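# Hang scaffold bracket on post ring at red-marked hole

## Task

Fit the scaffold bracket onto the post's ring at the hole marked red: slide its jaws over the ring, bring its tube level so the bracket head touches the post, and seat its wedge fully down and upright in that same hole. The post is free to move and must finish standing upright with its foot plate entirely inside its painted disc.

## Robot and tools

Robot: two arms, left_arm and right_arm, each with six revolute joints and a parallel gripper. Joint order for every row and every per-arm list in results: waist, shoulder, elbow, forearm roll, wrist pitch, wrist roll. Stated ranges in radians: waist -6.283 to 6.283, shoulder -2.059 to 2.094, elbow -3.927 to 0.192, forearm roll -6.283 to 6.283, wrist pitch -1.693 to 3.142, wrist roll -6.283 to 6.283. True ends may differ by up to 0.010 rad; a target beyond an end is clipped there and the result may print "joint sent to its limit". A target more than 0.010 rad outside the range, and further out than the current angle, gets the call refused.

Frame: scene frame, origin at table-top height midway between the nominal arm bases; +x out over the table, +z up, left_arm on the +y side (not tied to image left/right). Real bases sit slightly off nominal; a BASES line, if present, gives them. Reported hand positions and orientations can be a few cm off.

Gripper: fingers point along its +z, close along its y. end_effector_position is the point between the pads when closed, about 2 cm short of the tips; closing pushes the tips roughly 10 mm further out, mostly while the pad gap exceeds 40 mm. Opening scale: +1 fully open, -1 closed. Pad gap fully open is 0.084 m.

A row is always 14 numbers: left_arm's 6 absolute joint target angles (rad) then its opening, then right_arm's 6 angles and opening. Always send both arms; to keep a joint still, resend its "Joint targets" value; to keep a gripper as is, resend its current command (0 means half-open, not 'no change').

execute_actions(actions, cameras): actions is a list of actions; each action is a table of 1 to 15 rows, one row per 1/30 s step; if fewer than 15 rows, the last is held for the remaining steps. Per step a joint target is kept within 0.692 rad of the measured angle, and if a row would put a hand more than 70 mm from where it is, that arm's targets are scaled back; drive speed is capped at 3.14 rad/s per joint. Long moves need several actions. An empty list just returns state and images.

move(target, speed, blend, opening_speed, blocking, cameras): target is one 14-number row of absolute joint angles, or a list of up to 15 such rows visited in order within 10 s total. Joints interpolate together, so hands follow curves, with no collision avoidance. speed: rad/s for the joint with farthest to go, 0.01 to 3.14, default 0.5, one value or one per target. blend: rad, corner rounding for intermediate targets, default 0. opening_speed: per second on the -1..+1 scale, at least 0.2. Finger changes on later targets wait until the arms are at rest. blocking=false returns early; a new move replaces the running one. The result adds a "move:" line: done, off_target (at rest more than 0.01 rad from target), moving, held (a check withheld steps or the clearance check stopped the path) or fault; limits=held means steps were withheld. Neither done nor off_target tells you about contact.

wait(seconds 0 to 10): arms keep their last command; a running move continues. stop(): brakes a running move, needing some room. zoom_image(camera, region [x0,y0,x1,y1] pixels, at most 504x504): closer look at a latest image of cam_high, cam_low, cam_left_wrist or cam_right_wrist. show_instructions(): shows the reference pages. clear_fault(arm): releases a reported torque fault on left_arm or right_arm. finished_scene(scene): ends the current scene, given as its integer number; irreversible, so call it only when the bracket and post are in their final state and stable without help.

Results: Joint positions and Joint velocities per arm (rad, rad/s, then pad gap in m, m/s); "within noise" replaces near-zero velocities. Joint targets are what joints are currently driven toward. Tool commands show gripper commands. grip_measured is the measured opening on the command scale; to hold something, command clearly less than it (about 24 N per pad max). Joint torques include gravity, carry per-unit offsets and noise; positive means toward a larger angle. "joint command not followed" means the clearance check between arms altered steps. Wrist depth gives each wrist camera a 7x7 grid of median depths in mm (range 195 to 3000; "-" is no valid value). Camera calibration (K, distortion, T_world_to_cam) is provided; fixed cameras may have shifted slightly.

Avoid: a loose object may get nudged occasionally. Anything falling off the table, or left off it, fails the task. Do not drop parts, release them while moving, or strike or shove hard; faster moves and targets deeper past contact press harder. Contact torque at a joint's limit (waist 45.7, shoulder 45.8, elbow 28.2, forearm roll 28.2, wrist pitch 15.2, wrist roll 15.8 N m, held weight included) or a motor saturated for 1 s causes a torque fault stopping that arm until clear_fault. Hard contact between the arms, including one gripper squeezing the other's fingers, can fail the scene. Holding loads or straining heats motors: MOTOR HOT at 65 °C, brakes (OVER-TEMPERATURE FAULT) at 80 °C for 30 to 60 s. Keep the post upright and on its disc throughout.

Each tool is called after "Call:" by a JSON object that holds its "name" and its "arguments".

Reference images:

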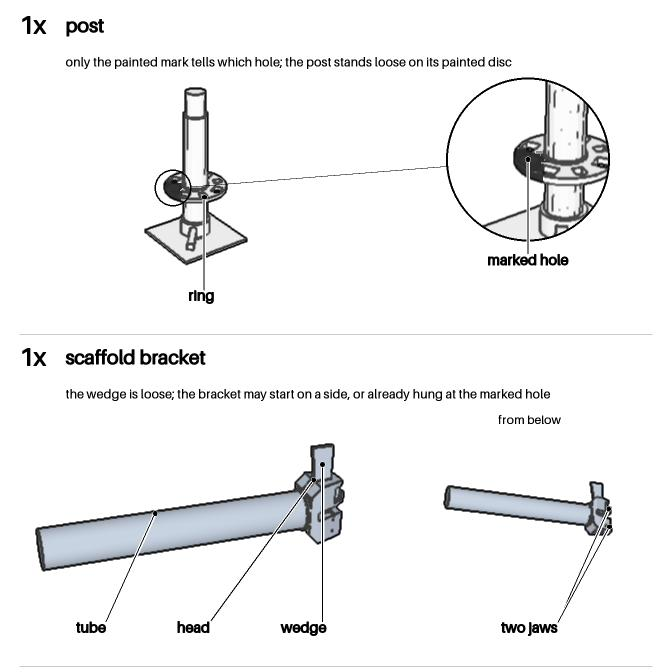

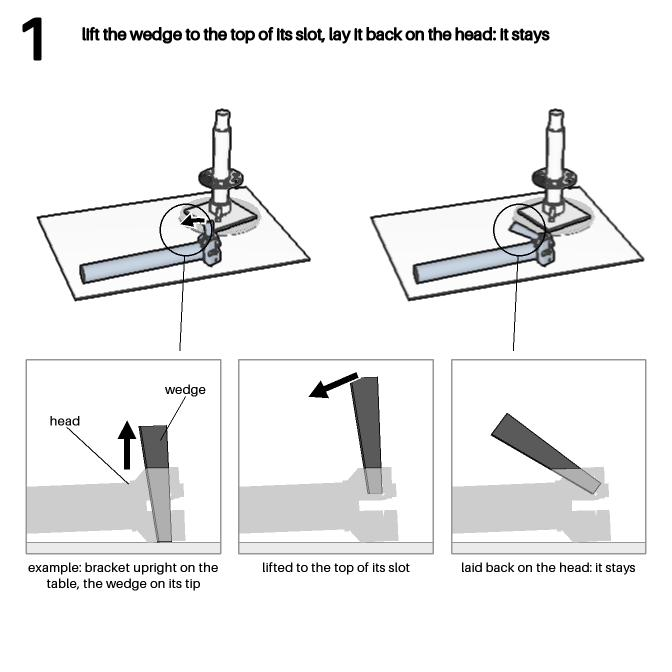

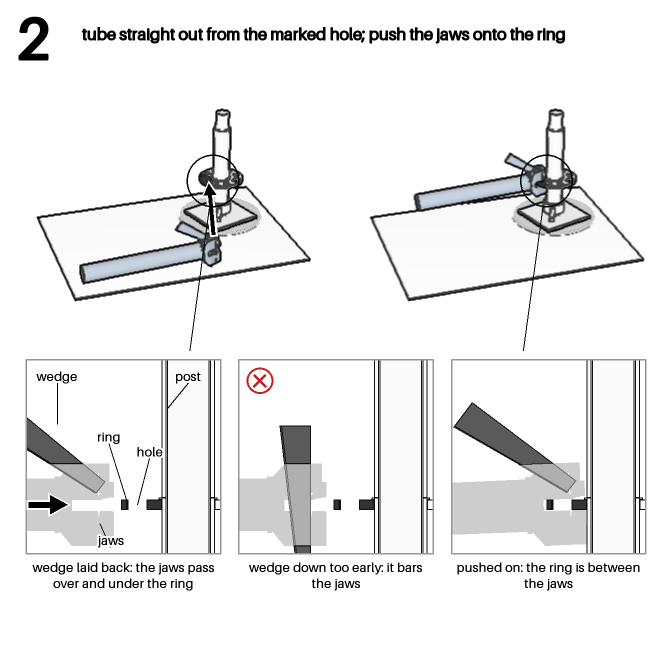

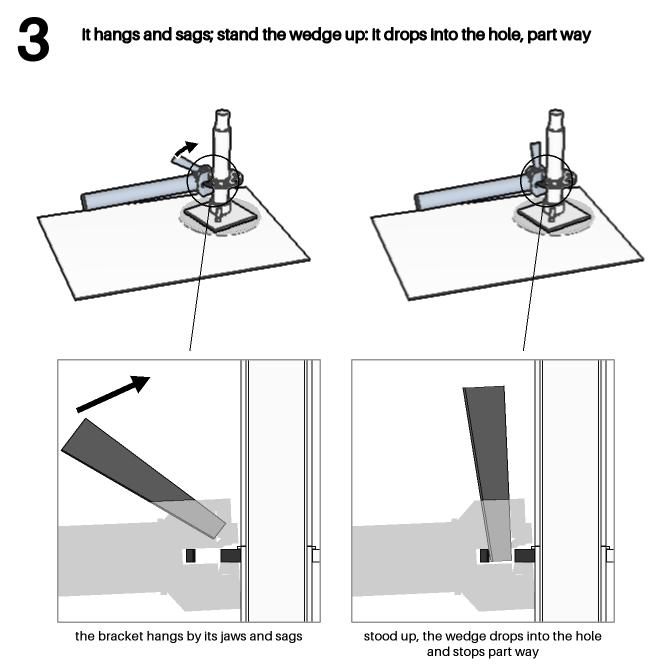

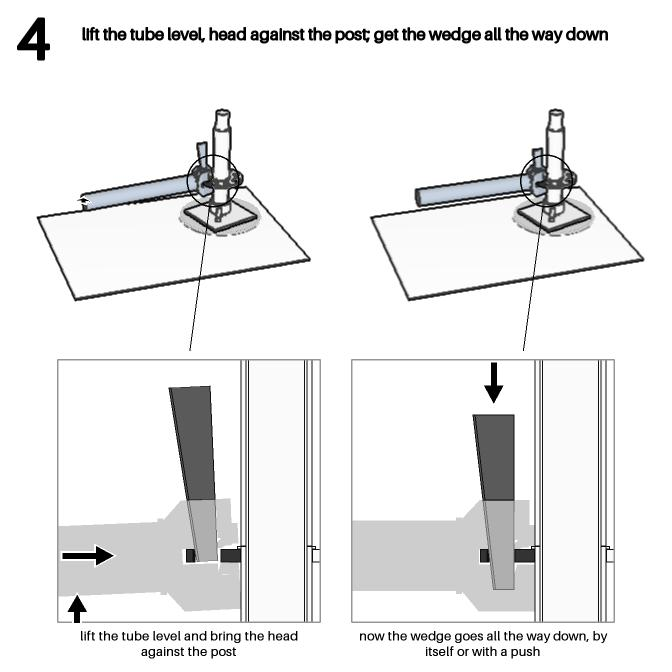

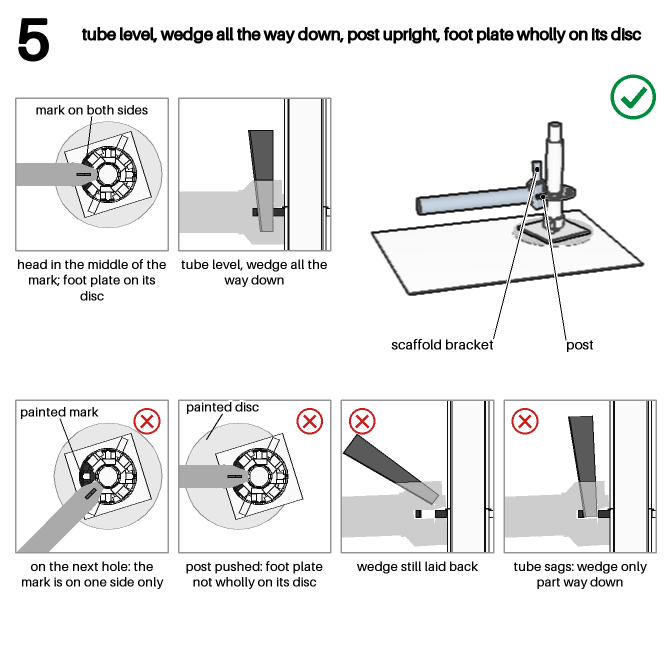

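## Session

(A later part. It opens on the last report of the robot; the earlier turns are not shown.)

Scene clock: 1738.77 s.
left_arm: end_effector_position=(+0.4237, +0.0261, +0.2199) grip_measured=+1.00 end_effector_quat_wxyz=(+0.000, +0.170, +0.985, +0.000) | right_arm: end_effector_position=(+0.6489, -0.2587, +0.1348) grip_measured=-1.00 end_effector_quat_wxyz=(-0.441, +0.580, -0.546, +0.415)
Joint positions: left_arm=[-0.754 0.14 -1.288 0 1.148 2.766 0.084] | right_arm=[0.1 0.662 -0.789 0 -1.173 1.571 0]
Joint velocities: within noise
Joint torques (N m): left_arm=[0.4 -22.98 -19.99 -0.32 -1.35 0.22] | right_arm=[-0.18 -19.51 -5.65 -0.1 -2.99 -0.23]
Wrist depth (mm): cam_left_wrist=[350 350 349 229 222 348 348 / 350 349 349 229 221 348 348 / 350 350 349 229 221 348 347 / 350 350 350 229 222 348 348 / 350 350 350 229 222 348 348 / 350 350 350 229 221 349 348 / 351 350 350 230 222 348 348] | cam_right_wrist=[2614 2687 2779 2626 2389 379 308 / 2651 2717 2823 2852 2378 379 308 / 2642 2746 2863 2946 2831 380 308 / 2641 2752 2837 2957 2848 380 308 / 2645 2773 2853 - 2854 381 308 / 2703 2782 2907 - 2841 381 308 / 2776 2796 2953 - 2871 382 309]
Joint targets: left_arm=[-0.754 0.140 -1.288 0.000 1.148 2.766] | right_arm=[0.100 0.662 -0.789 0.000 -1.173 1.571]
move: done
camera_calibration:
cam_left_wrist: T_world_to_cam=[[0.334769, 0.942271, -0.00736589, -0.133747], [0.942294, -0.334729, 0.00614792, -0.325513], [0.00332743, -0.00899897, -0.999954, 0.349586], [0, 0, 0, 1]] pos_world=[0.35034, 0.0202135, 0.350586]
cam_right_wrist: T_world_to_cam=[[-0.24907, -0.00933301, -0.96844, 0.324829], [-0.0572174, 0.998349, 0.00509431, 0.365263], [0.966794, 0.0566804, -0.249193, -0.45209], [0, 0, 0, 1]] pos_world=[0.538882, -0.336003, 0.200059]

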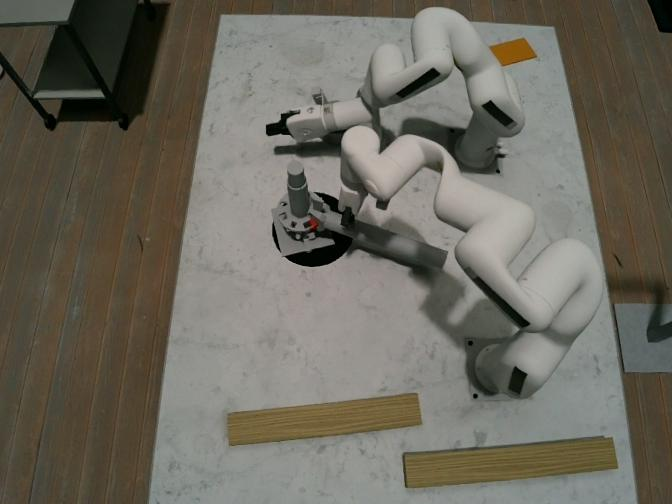

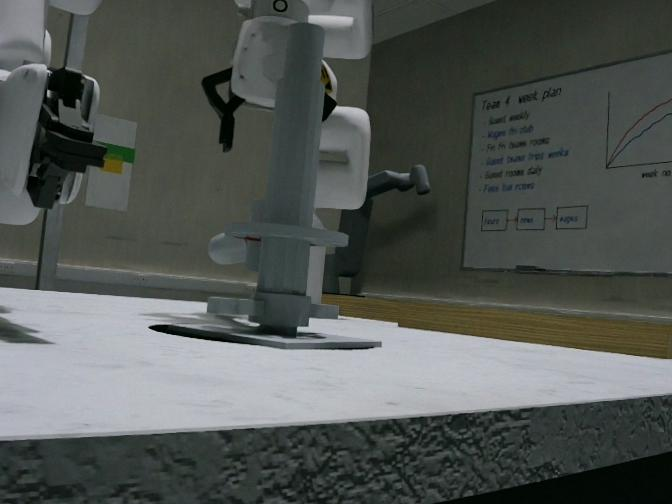

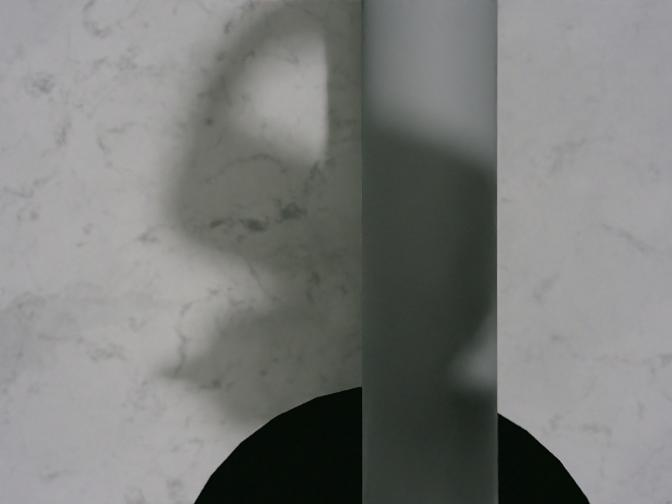

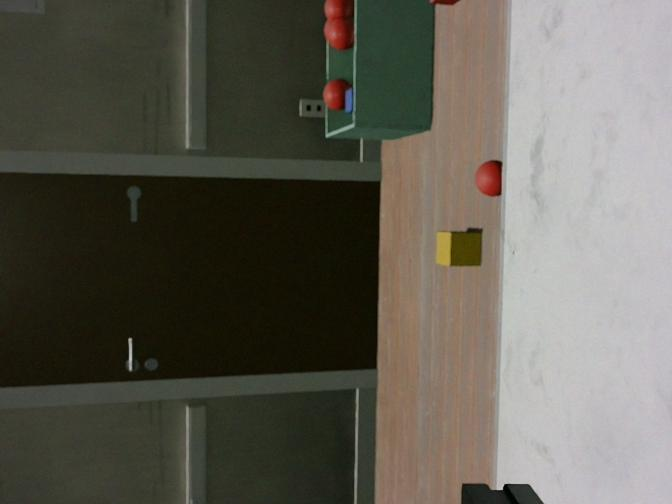

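Call:
{"name": "move", "arguments": {"target": [[-0.7537,0.2807,-1.1197,0,0.839,2.766,1,0.1,0.6616,-0.789,0,-1.173,1.571,-1],[-0.7537,0.2807,-1.1197,0,0.839,2.766,-1,0.1,0.6616,-0.789,0,-1.173,1.571,-1],[-0.7541,0.3186,-1.2068,0,0.9482,2.766,-1,0.1,0.6616,-0.789,0,-1.173,1.571,-1]], "opening_speed": 1, "speed": [0.4,0.3,0.08]}}

Call:
{"name": "zoom_image", "arguments": {"camera": "cam_high", "region": [260, 150, 380, 270]}}

Call:
{"name": "zoom_image", "arguments": {"camera": "cam_low", "region": [130, 150, 400, 360]}}

Scene clock: 1750.47 s.
left_arm: end_effector_position=(+0.4255, +0.0243, +0.1089) grip_measured=+0.09 end_effector_quat_wxyz=(-0.026, +0.170, +0.985, +0.016) | right_arm: end_effector_position=(+0.6489, -0.2587, +0.1348) grip_measured=-1.00 end_effector_quat_wxyz=(-0.441, +0.580, -0.546, +0.415)
Joint positions: left_arm=[-0.754 0.319 -1.207 0 0.948 2.766 0.048] | right_arm=[0.1 0.662 -0.789 0 -1.173 1.571 0]
Joint velocities: within noise
Joint torques (N m): left_arm=[-1.04 -37.21 -33.15 -0.22 -3.13 0.75] | right_arm=[-0.04 -19.2 -5.63 -0.08 -2.86 -0.26]
Wrist depth (mm): cam_left_wrist=[243 243 244 - - - 246 / 242 242 242 - - - 245 / 240 241 241 - - - 243 / 239 239 239 - - - 242 / 237 238 238 - - - 241 / 236 237 237 - - - 239 / 235 235 236 - - - 238] | cam_right_wrist=[2610 2730 2815 2632 2369 380 308 / 2633 2733 2814 2873 2409 380 308 / 2619 2742 2846 2936 2800 380 308 / 2702 2761 2871 2972 2847 380 309 / 2663 2786 2843 2930 2834 380 309 / 2665 2785 2912 2997 2831 381 309 / 2724 2833 2940 - 2867 381 309]
Joint targets: left_arm=[-0.754 0.319 -1.207 0.000 0.948 2.766] | right_arm=[0.100 0.662 -0.789 0.000 -1.173 1.571]
move: done
camera_calibration:
cam_left_wrist: T_world_to_cam=[[0.335492, 0.941931, 0.0145121, -0.136074], [0.941112, -0.334436, -0.0496047, -0.320536], [-0.0418709, 0.0302995, -0.998663, 0.256651], [0, 0, 0, 1]] pos_world=[0.358059, 0.0131974, 0.242383]
cam_right_wrist: T_world_to_cam=[[-0.24907, -0.00933301, -0.96844, 0.324829], [-0.0572174, 0.998349, 0.00509431, 0.365263], [0.966794, 0.0566804, -0.249193, -0.45209], [0, 0, 0, 1]] pos_world=[0.538882, -0.336003, 0.200059]

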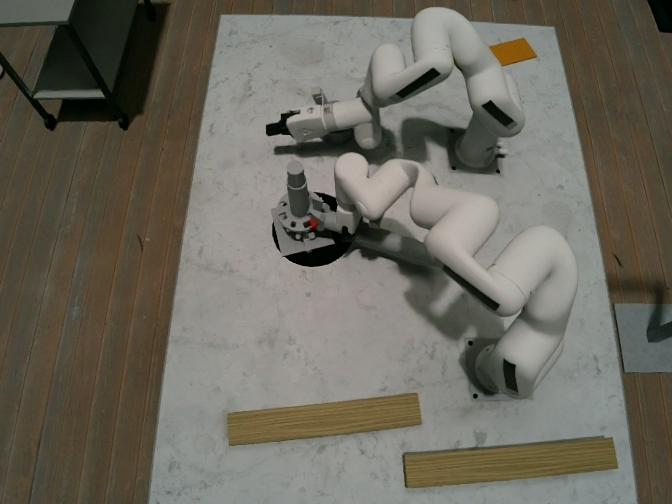

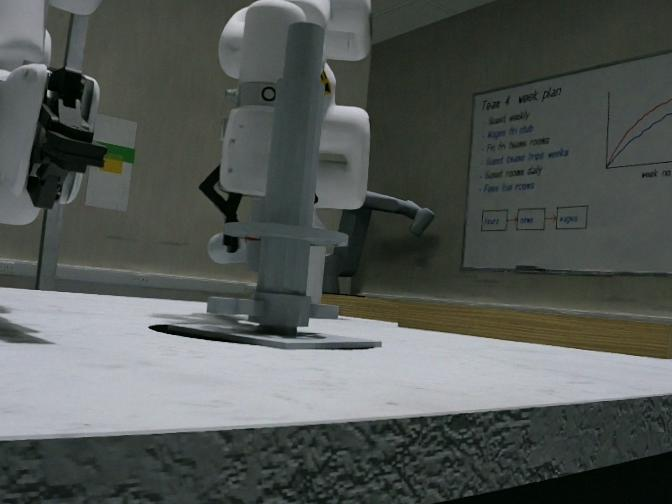

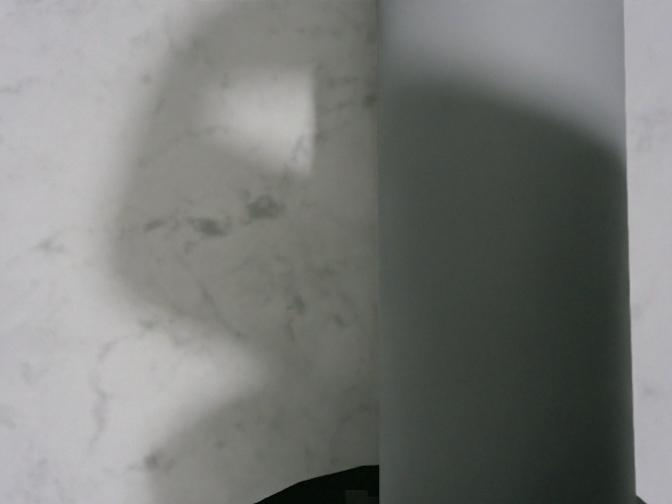

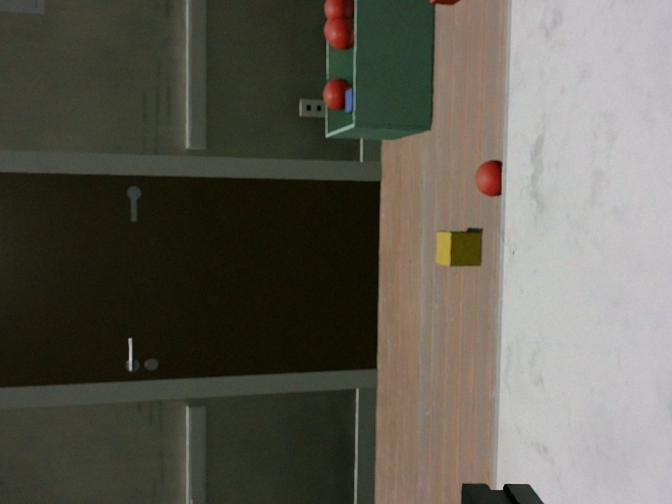

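Scaled by 4.200 from the camera's 672x504 image, which has a finer 960x720 frame.

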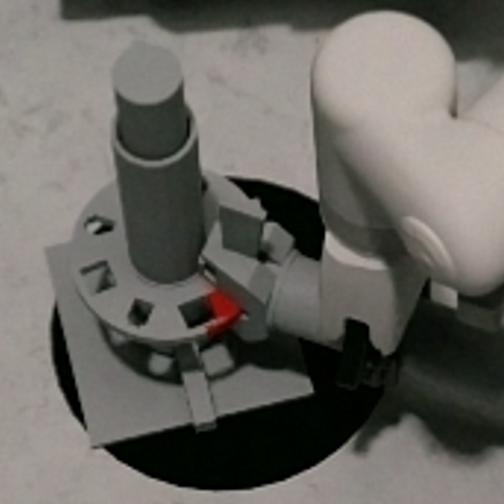

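Scaled by 1.867 from the camera's 672x504 image, which has a finer 960x720 frame.

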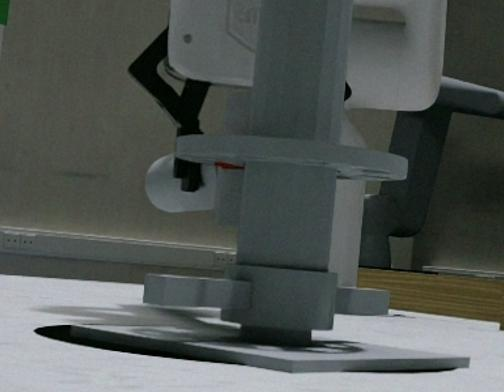

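Call:
{"name": "move", "arguments": {"target": [[-0.75,0.3345,-1.2298,0,0.9553,2.766,-1,0.1,0.6616,-0.789,0,-1.173,1.571,-1]], "speed": 0.05, "cameras": ["cam_high","cam_low"]}}

Call:
{"name": "zoom_image", "arguments": {"camera": "cam_high", "region": [260, 150, 380, 270]}}

Call:
{"name": "zoom_image", "arguments": {"camera": "cam_low", "region": [130, 150, 400, 360]}}

Scene clock: 1770.40 s.
left_arm: end_effector_position=(+0.4307, +0.0225, +0.1089) grip_measured=+0.09 end_effector_quat_wxyz=(-0.026, +0.168, +0.985, +0.016) | right_arm: end_effector_position=(+0.6489, -0.2587, +0.1348) grip_measured=-1.00 end_effector_quat_wxyz=(-0.441, +0.580, -0.546, +0.415)
Joint positions: left_arm=[-0.75 0.334 -1.23 0 0.955 2.766 0.048] | right_arm=[0.1 0.662 -0.789 0 -1.173 1.571 0]
Joint velocities: within noise
Joint torques (N m): left_arm=[2.6 -36.45 -32.51 0.45 -3.36 -0.27] | right_arm=[-0.35 -19.49 -5.59 -0.21 -2.82 -0.19]
Wrist depth (mm): cam_left_wrist=[243 243 244 - - - 247 / 242 242 243 - - - 245 / 240 241 241 - - - 244 / 239 239 240 - - - 242 / 237 238 238 - - - 241 / 236 237 237 - - - 239 / 235 235 236 - - - 238] | cam_right_wrist=[2620 2699 2851 2610 2389 380 308 / 2615 2715 2830 2856 2389 380 308 / 2611 2698 2821 2940 2857 380 308 / 2672 2719 2854 2946 2845 381 308 / 2677 2765 2887 - 2851 381 309 / 2696 2780 2930 2992 2821 381 309 / 2738 2851 2935 - 2860 381 309]
Joint targets: left_arm=[-0.750 0.335 -1.230 0.000 0.955 2.766] | right_arm=[0.100 0.662 -0.789 0.000 -1.173 1.571]
move: done
Images, in order (width x height): cam_high 672x504, cam_low 672x504.

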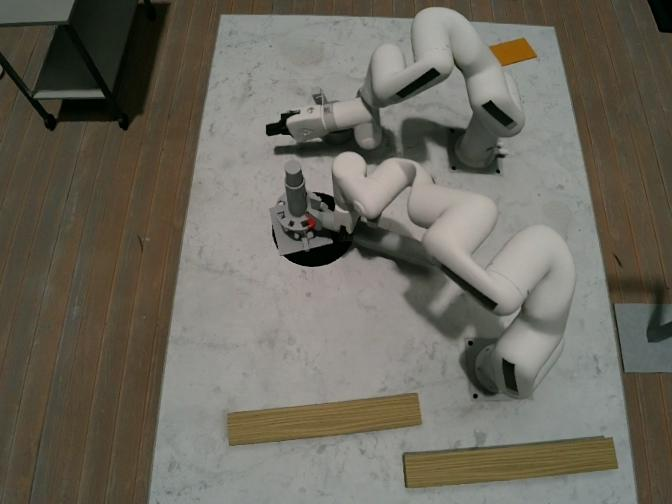

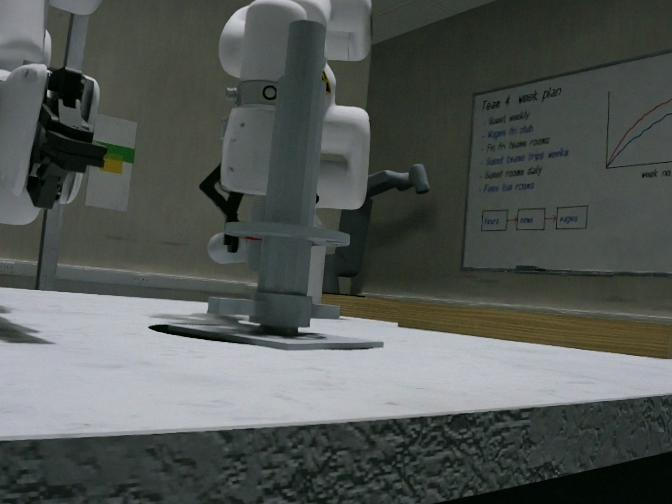

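Scaled by 4.200 from the camera's 672x504 image, which has a finer 960x720 frame.

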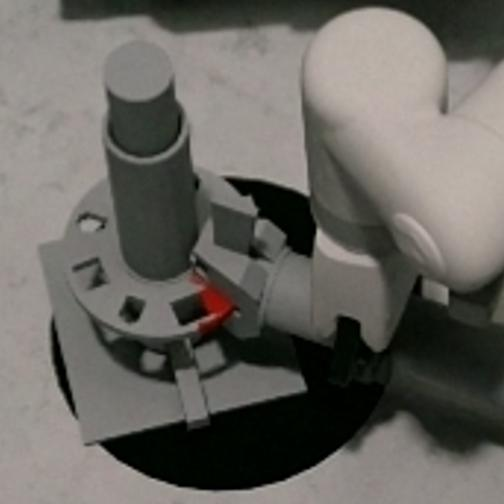

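Scaled by 1.867 from the camera's 672x504 image, which has a finer 960x720 frame.

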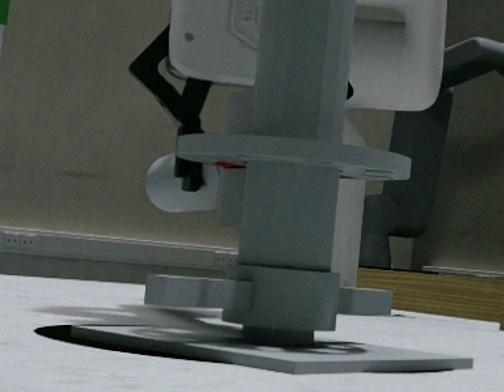

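Call:
{"name": "move", "arguments": {"target": [[-0.75,0.3345,-1.2298,0,0.9553,2.766,-1,0.1,-0.2385,-0.7832,0,0.3217,0,-1],[-0.75,0.3345,-1.2298,0,0.9553,2.766,-1,0.589,-0.2385,-0.7832,0,0.3217,0,-1],[-0.75,0.3345,-1.2298,0,0.9553,2.766,-1,0.589,-0.1814,-0.716,0,0.1974,0,-1]], "speed": [0.6,0.4,0.3]}}

Call:
{"name": "zoom_image", "arguments": {"camera": "cam_high", "region": [260, 130, 380, 250]}}

Call:
{"name": "zoom_image", "arguments": {"camera": "cam_low", "region": [130, 100, 400, 310]}}

Scene clock: 1792.63 s.
left_arm: end_effector_position=(+0.4308, +0.0225, +0.1089) grip_measured=+0.09 end_effector_quat_wxyz=(-0.026, +0.168, +0.985, +0.016) | right_arm: end_effector_position=(+0.5426, -0.0800, +0.3001) grip_measured=-1.00 end_effector_quat_wxyz=(-0.070, +0.920, +0.192, +0.336)
Joint positions: left_arm=[-0.75 0.335 -1.23 0 0.955 2.766 0.048] | right_arm=[0.451 -0.239 -0.783 0 0.322 0 0]
Joint velocities: within noise
Joint torques (N m): left_arm=[2 -36.61 -31.74 0.75 -3.51 -0.1] | right_arm=[-1.05 -12.89 -11.72 -0.12 -3.01 -0.2]
Wrist depth (mm): cam_left_wrist=[243 244 244 - - - 246 / 242 242 243 - - - 245 / 240 241 241 - - - 244 / 239 239 240 - - - 242 / 237 238 238 - - - 241 / 236 236 237 - - - 239 / 235 235 236 - - - 238] | cam_right_wrist=[2121 2114 2105 2085 2083 2095 2049 / 682 1904 1840 1899 1877 1871 1876 / 621 621 618 617 1678 1664 1672 / 574 574 571 571 568 568 1535 / - - - 528 526 526 525 / - - - 492 482 490 490 / 455 - - - 452 451 450]
Joint targets: left_arm=[-0.750 0.335 -1.230 0.000 0.955 2.766] | right_arm=[0.451 -0.239 -0.783 0.000 0.322 0.000]
move: held (right_arm; a check stopped the path); path passed 1 of 3 targets; limits=held; right_arm: the waist is farthest, 0.138 rad from its target
joint command not followed: on one or more control steps a check withheld the commanded joint targets of the right arm, and it was not sent them on those steps.
cause: the commanded joint targets, or the way to them, would bring a part of the robot too close to another arm (a part of this arm just beyond the wrist roll and a part of the left arm just beyond the wrist pitch).
camera_calibration:
cam_left_wrist: T_world_to_cam=[[0.331615, 0.943302, 0.0145555, -0.134589], [0.942476, -0.330558, -0.0496987, -0.326701], [-0.0420694, 0.030199, -0.998658, 0.257005], [0, 0, 0, 1]] pos_world=[0.363352, 0.0112038, 0.242383]
cam_right_wrist: T_world_to_cam=[[0.406819, -0.913338, -0.0176802, -0.253443], [-0.702247, -0.300299, -0.645499, 0.621229], [0.58425, 0.275017, -0.763556, 0.0611083], [0, 0, 0, 1]] pos_world=[0.503659, -0.0617299, 0.443182]

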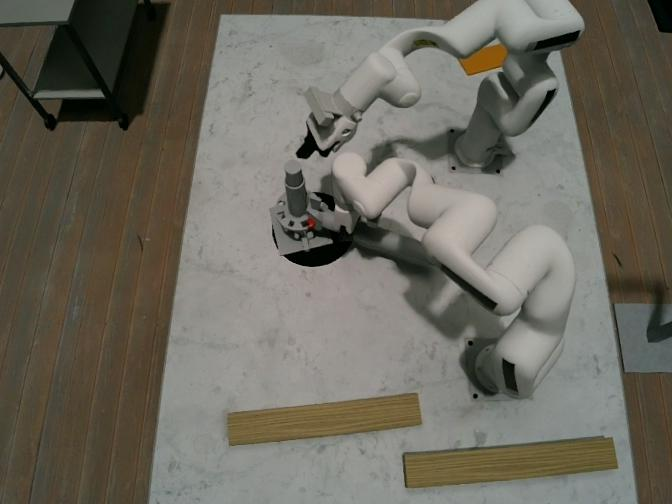

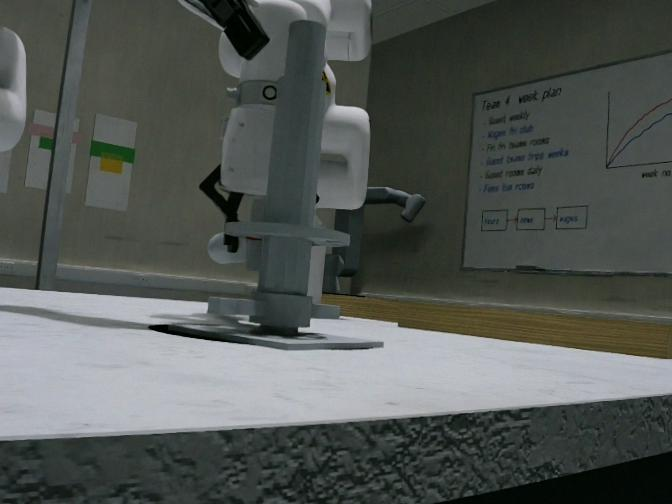

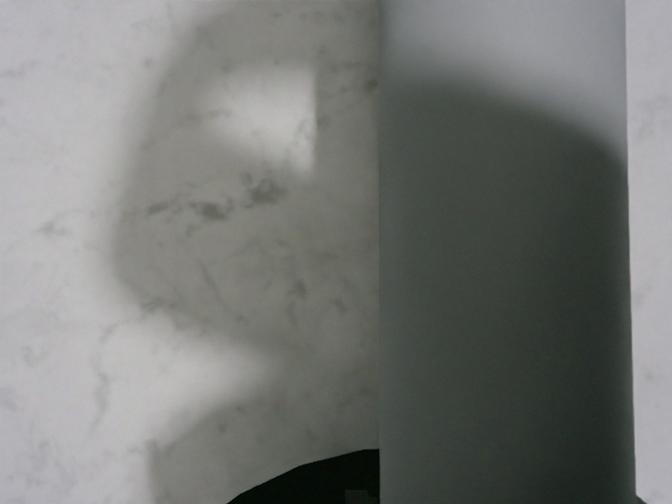

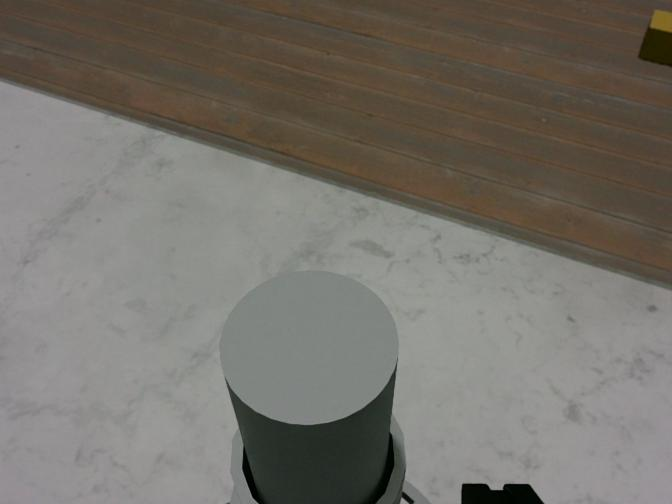

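Scaled by 4.200 from the camera's 672x504 image, which has a finer 960x720 frame.

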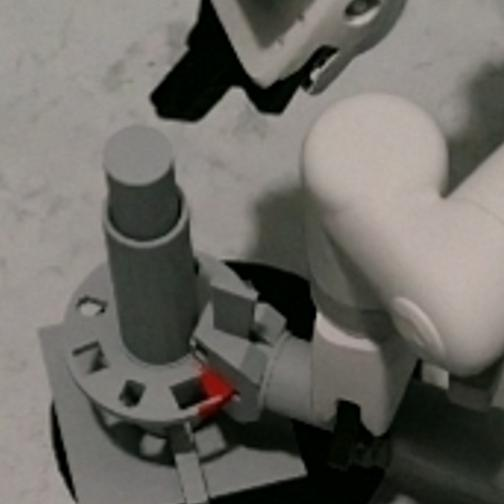

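Scaled by 1.867 from the camera's 672x504 image, which has a finer 960x720 frame.

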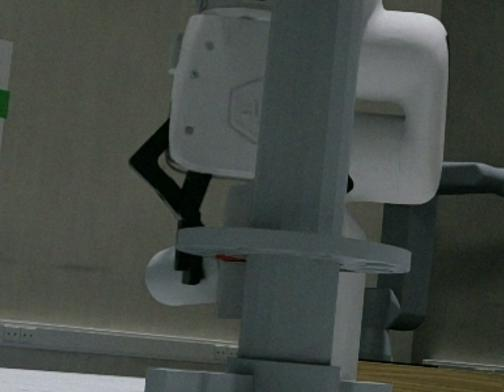

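Call:
{"name": "move", "arguments": {"target": [[-0.75,0.2957,-1.1427,0,0.847,2.766,-1,0.3,-0.2385,-0.7832,0,0.3217,0,-1],[-0.75,0.2957,-1.1427,0,0.847,2.766,1,0.3,-0.2385,-0.7832,0,0.3217,0,-1],[-0.752,0.15,-1.295,0,1.145,2.766,1,0.3,-0.2385,-0.7832,0,0.3217,0,-1],[-0.8819,-0.2648,-0.8418,0,1.1066,2.637,1,0.3,-0.2385,-0.7832,0,0.3217,0,-1]], "opening_speed": 1, "speed": [0.2,0.3,0.3,0.5]}}

Scene clock: 1816.17 s.
left_arm: end_effector_position=(+0.2988, +0.0682, +0.2201) grip_measured=+1.00 end_effector_quat_wxyz=(+0.000, +0.169, +0.986, +0.000) | right_arm: end_effector_position=(+0.5693, -0.1565, +0.3000) grip_measured=-1.00 end_effector_quat_wxyz=(-0.045, +0.931, +0.122, +0.340)
Joint positions: left_arm=[-0.882 -0.265 -0.842 0 1.107 2.637 0.084] | right_arm=[0.3 -0.238 -0.783 0 0.322 0 0]
Joint velocities: within noise
Joint torques (N m): left_arm=[-0.15 -15.16 -19.39 -0.15 -1.45 -0.15] | right_arm=[-0.25 -12.32 -11.65 -0.61 -3.3 -0.16]
Wrist depth (mm): cam_left_wrist=[350 350 349 349 349 348 348 / 350 349 350 349 349 348 348 / 350 350 350 232 221 348 348 / 350 350 350 232 221 349 349 / 351 351 350 232 222 349 349 / 351 349 351 232 222 349 348 / 351 351 350 232 222 349 349] | cam_right_wrist=[2114 2111 2088 2088 2095 2003 2063 / 1895 1900 1899 1881 1886 1882 1849 / 623 1684 1699 1682 1673 1677 1683 / 574 572 571 569 1538 1548 1542 / 532 530 529 528 527 526 525 / 496 494 493 492 481 490 490 / - 454 453 453 452 451 449]
Joint targets: left_arm=[-0.882 -0.265 -0.842 0.000 1.107 2.637] | right_arm=[0.300 -0.238 -0.783 0.000 0.322 0.000]
move: done
camera_calibration:
cam_left_wrist: T_world_to_cam=[[0.334173, 0.942483, -0.00736976, -0.131448], [0.942506, -0.334133, 0.00614345, -0.193716], [0.00332762, -0.00899902, -0.999954, 0.35048], [0, 0, 0, 1]] pos_world=[0.225339, 0.0623144, 0.350686]
cam_right_wrist: T_world_to_cam=[[0.26486, -0.964125, -0.0176852, -0.261349], [-0.739443, -0.191296, -0.645469, 0.655256], [0.61893, 0.184036, -0.763582, 0.0325522], [0, 0, 0, 1]] pos_world=[0.533598, -0.132616, 0.443182]

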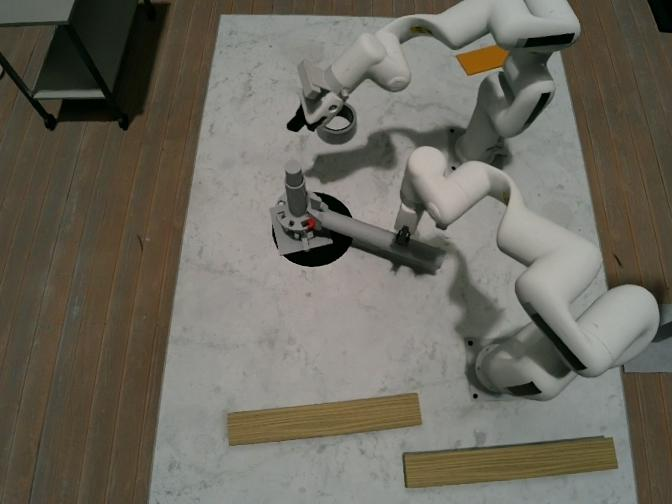

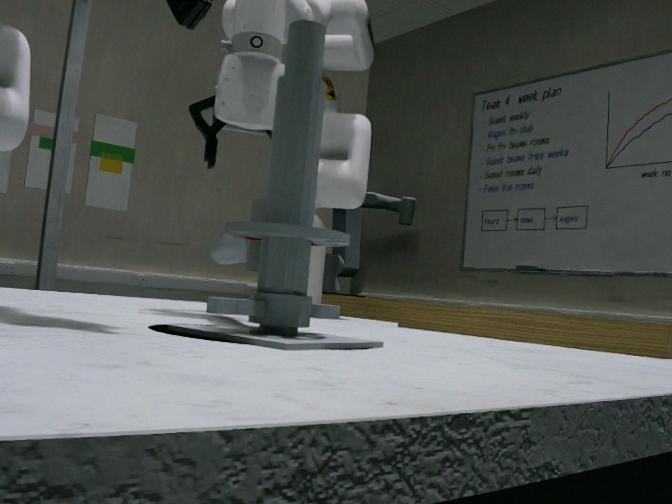

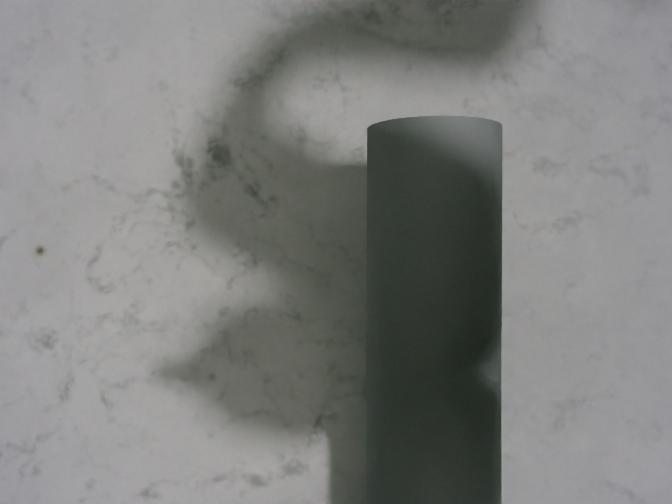

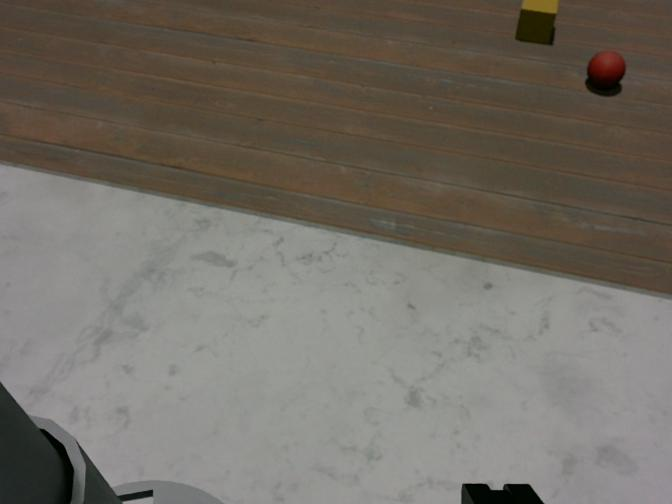

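Call:
{"name": "move", "arguments": {"target": [[-0.8819,-0.0618,-0.6497,0,0.7115,2.637,1,0.3,-0.2385,-0.7832,0,0.3217,0,-1],[-0.8819,-0.0618,-0.6497,0,0.7115,2.637,-1,0.3,-0.2385,-0.7832,0,0.3217,0,-1],[-0.8819,-0.0493,-0.7202,0,0.8295,2.637,-1,0.3,-0.2385,-0.7832,0,0.3217,0,-1]], "opening_speed": 1, "speed": [0.3,0.3,0.08]}}

Call:
{"name": "move", "arguments": {"target": [[-0.8819,-0.0493,-0.7202,0,0.8295,2.637,-1,0.589,-0.2385,-0.7832,0,0.3217,0,-1],[-0.8819,-0.0493,-0.7202,0,0.8295,2.637,-1,0.589,-0.1814,-0.716,0,0.1974,0,-1]], "speed": [0.4,0.2]}}

Call:
{"name": "zoom_image", "arguments": {"camera": "cam_high", "region": [260, 130, 380, 250]}}

Call:
{"name": "zoom_image", "arguments": {"camera": "cam_low", "region": [130, 100, 400, 310]}}

Scene clock: 1831.97 s.
left_arm: end_effector_position=(+0.2988, +0.0682, +0.1061) grip_measured=+0.09 end_effector_quat_wxyz=(-0.023, +0.169, +0.985, +0.019) | right_arm: end_effector_position=(+0.5693, -0.1565, +0.3000) grip_measured=-1.00 end_effector_quat_wxyz=(-0.045, +0.931, +0.122, +0.340)
Joint positions: left_arm=[-0.882 -0.049 -0.72 0 0.829 2.637 0.048] | right_arm=[0.3 -0.238 -0.783 0 0.322 0 0]
Joint velocities: within noise
Joint torques (N m): left_arm=[-1.95 -24.4 -25.65 -0.65 -1.11 0.83] | right_arm=[-0.21 -12.59 -11.56 -0.55 -3.19 -0.08]
Wrist depth (mm): cam_left_wrist=[239 240 - - - - 244 / 238 239 - - - - 243 / 237 237 - - - - 242 / 236 236 - - - - 240 / 234 235 - - - - 239 / 233 234 - - - - 238 / 232 232 - - - - 237] | cam_right_wrist=[2117 2107 2092 2095 2080 1998 2055 / 1918 1912 1899 1893 1901 1882 1844 / 622 1695 1694 1678 1674 1665 1660 / 574 572 570 570 1538 1539 1534 / 531 530 530 528 527 527 525 / 496 494 492 493 481 490 490 / - 454 453 453 451 450 449]
Joint targets: left_arm=[-0.882 -0.049 -0.720 0.000 0.830 2.637] | right_arm=[0.300 -0.238 -0.783 0.000 0.322 0.000]
move: done
camera_calibration:
cam_left_wrist: T_world_to_cam=[[0.334456, 0.942165, 0.0215596, -0.135436], [0.941705, -0.333233, -0.046336, -0.187332], [-0.0364718, 0.0358002, -0.998693, 0.245281], [0, 0, 0, 1]] pos_world=[0.230655, 0.0563968, 0.239201]
cam_right_wrist: T_world_to_cam=[[0.26486, -0.964125, -0.0176852, -0.261349], [-0.739443, -0.191296, -0.645469, 0.655256], [0.61893, 0.184036, -0.763582, 0.0325522], [0, 0, 0, 1]] pos_world=[0.533598, -0.132616, 0.443182]

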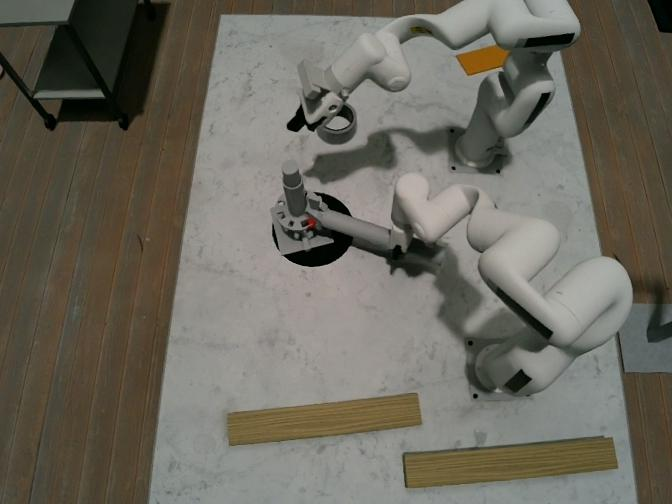

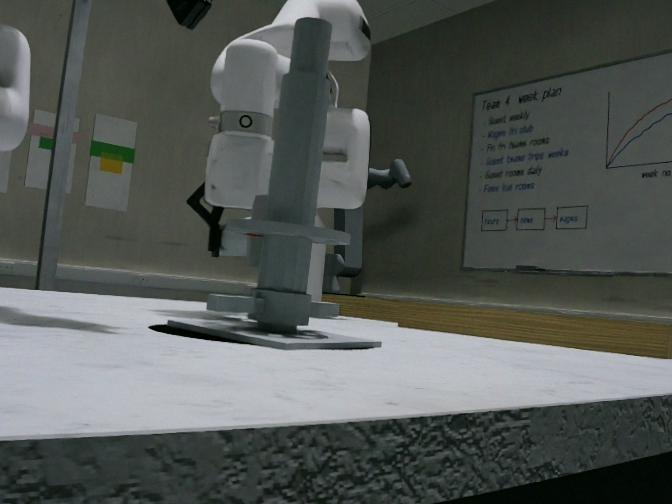

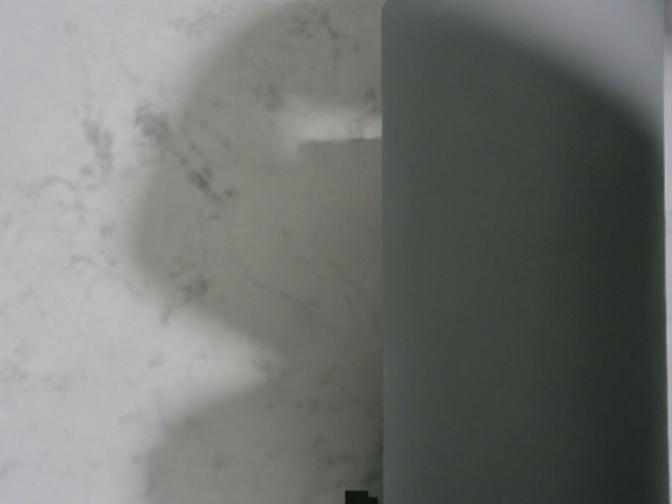

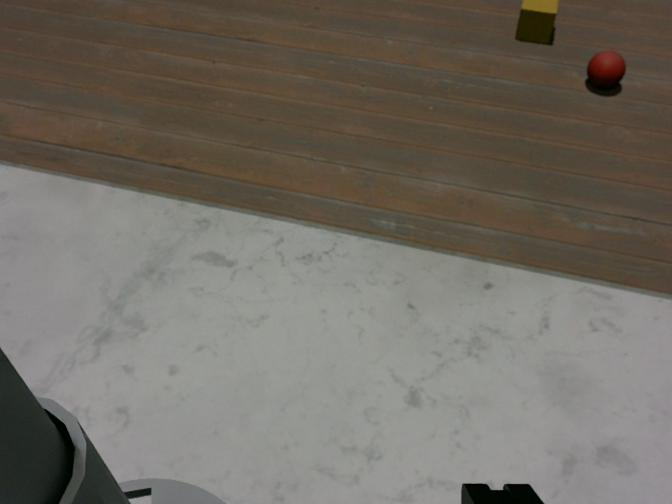

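Scene clock: 1833.87 s.
left_arm: end_effector_position=(+0.2988, +0.0682, +0.1061) grip_measured=+0.09 end_effector_quat_wxyz=(-0.023, +0.169, +0.985, +0.019) | right_arm: end_effector_position=(+0.5084, -0.0143, +0.2601) grip_measured=-1.00 end_effector_quat_wxyz=(-0.093, +0.904, +0.255, +0.330)
Joint positions: left_arm=[-0.882 -0.049 -0.72 0 0.83 2.637 0.048] | right_arm=[0.589 -0.181 -0.716 0 0.198 0 0]
Joint velocities: within noise
Joint torques (N m): left_arm=[-2.18 -24.35 -24.48 -0.59 -1.01 0.88] | right_arm=[0.26 -12.88 -11.35 -0.52 -3.24 -0.09]
Wrist depth (mm): cam_left_wrist=[239 240 - - - - 244 / 238 239 - - - - 243 / 237 238 - - - - 242 / 235 236 - - - - 241 / 235 235 - - - - 239 / 233 234 - - - - 238 / 232 233 - - - - 237] | cam_right_wrist=[706 703 2026 2013 2033 2016 2006 / 618 636 634 632 1882 1828 1821 / 565 564 563 561 - - - / 521 520 520 518 - - - / 484 481 481 480 - - - / 450 450 449 447 - - - / 414 413 412 412 292 - -]
Joint targets: left_arm=[-0.882 -0.049 -0.720 0.000 0.830 2.637] | right_arm=[0.589 -0.181 -0.716 0.000 0.197 0.000]
move: done
camera_calibration:
cam_left_wrist: T_world_to_cam=[[0.334458, 0.942164, 0.0215595, -0.135436], [0.941705, -0.333235, -0.0463361, -0.187332], [-0.0364718, 0.0358002, -0.998693, 0.245281], [0, 0, 0, 1]] pos_world=[0.230655, 0.0563968, 0.239201]
cam_right_wrist: T_world_to_cam=[[0.528626, -0.84867, -0.017709, -0.241166], [-0.654257, -0.39406, -0.645495, 0.565426], [0.540834, 0.352812, -0.763559, 0.055756], [0, 0, 0, 1]] pos_world=[0.467266, -0.00153043, 0.403282]

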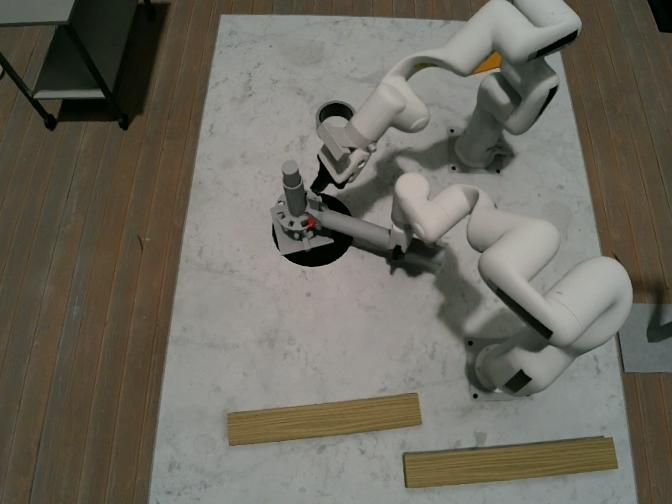

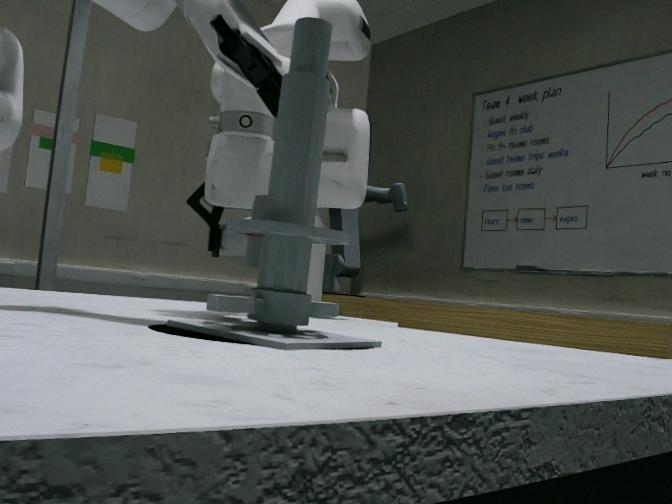

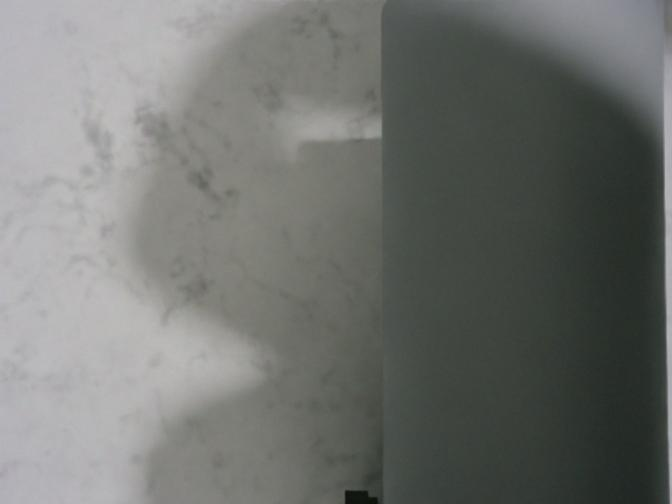

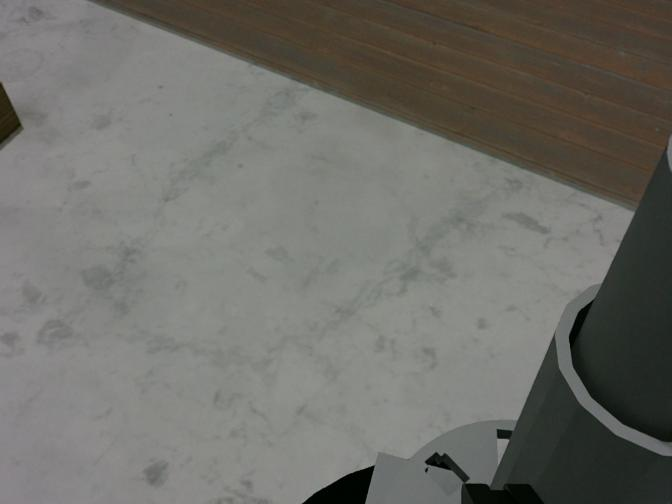

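Scaled by 4.200 from the camera's 672x504 image, which has a finer 960x720 frame.

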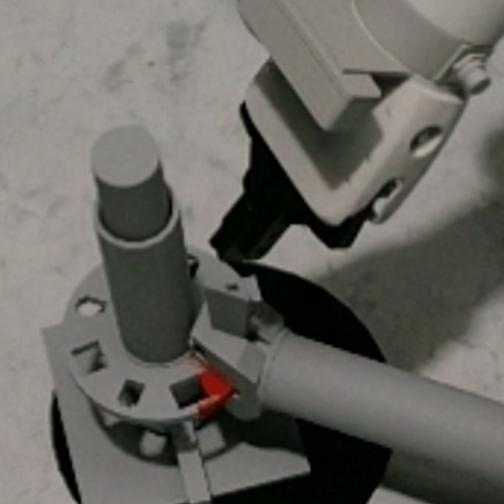

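Scaled by 1.867 from the camera's 672x504 image, which has a finer 960x720 frame.

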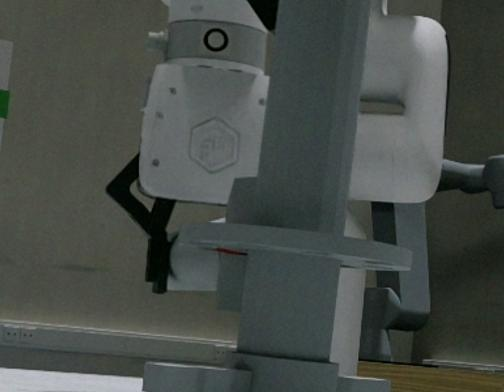

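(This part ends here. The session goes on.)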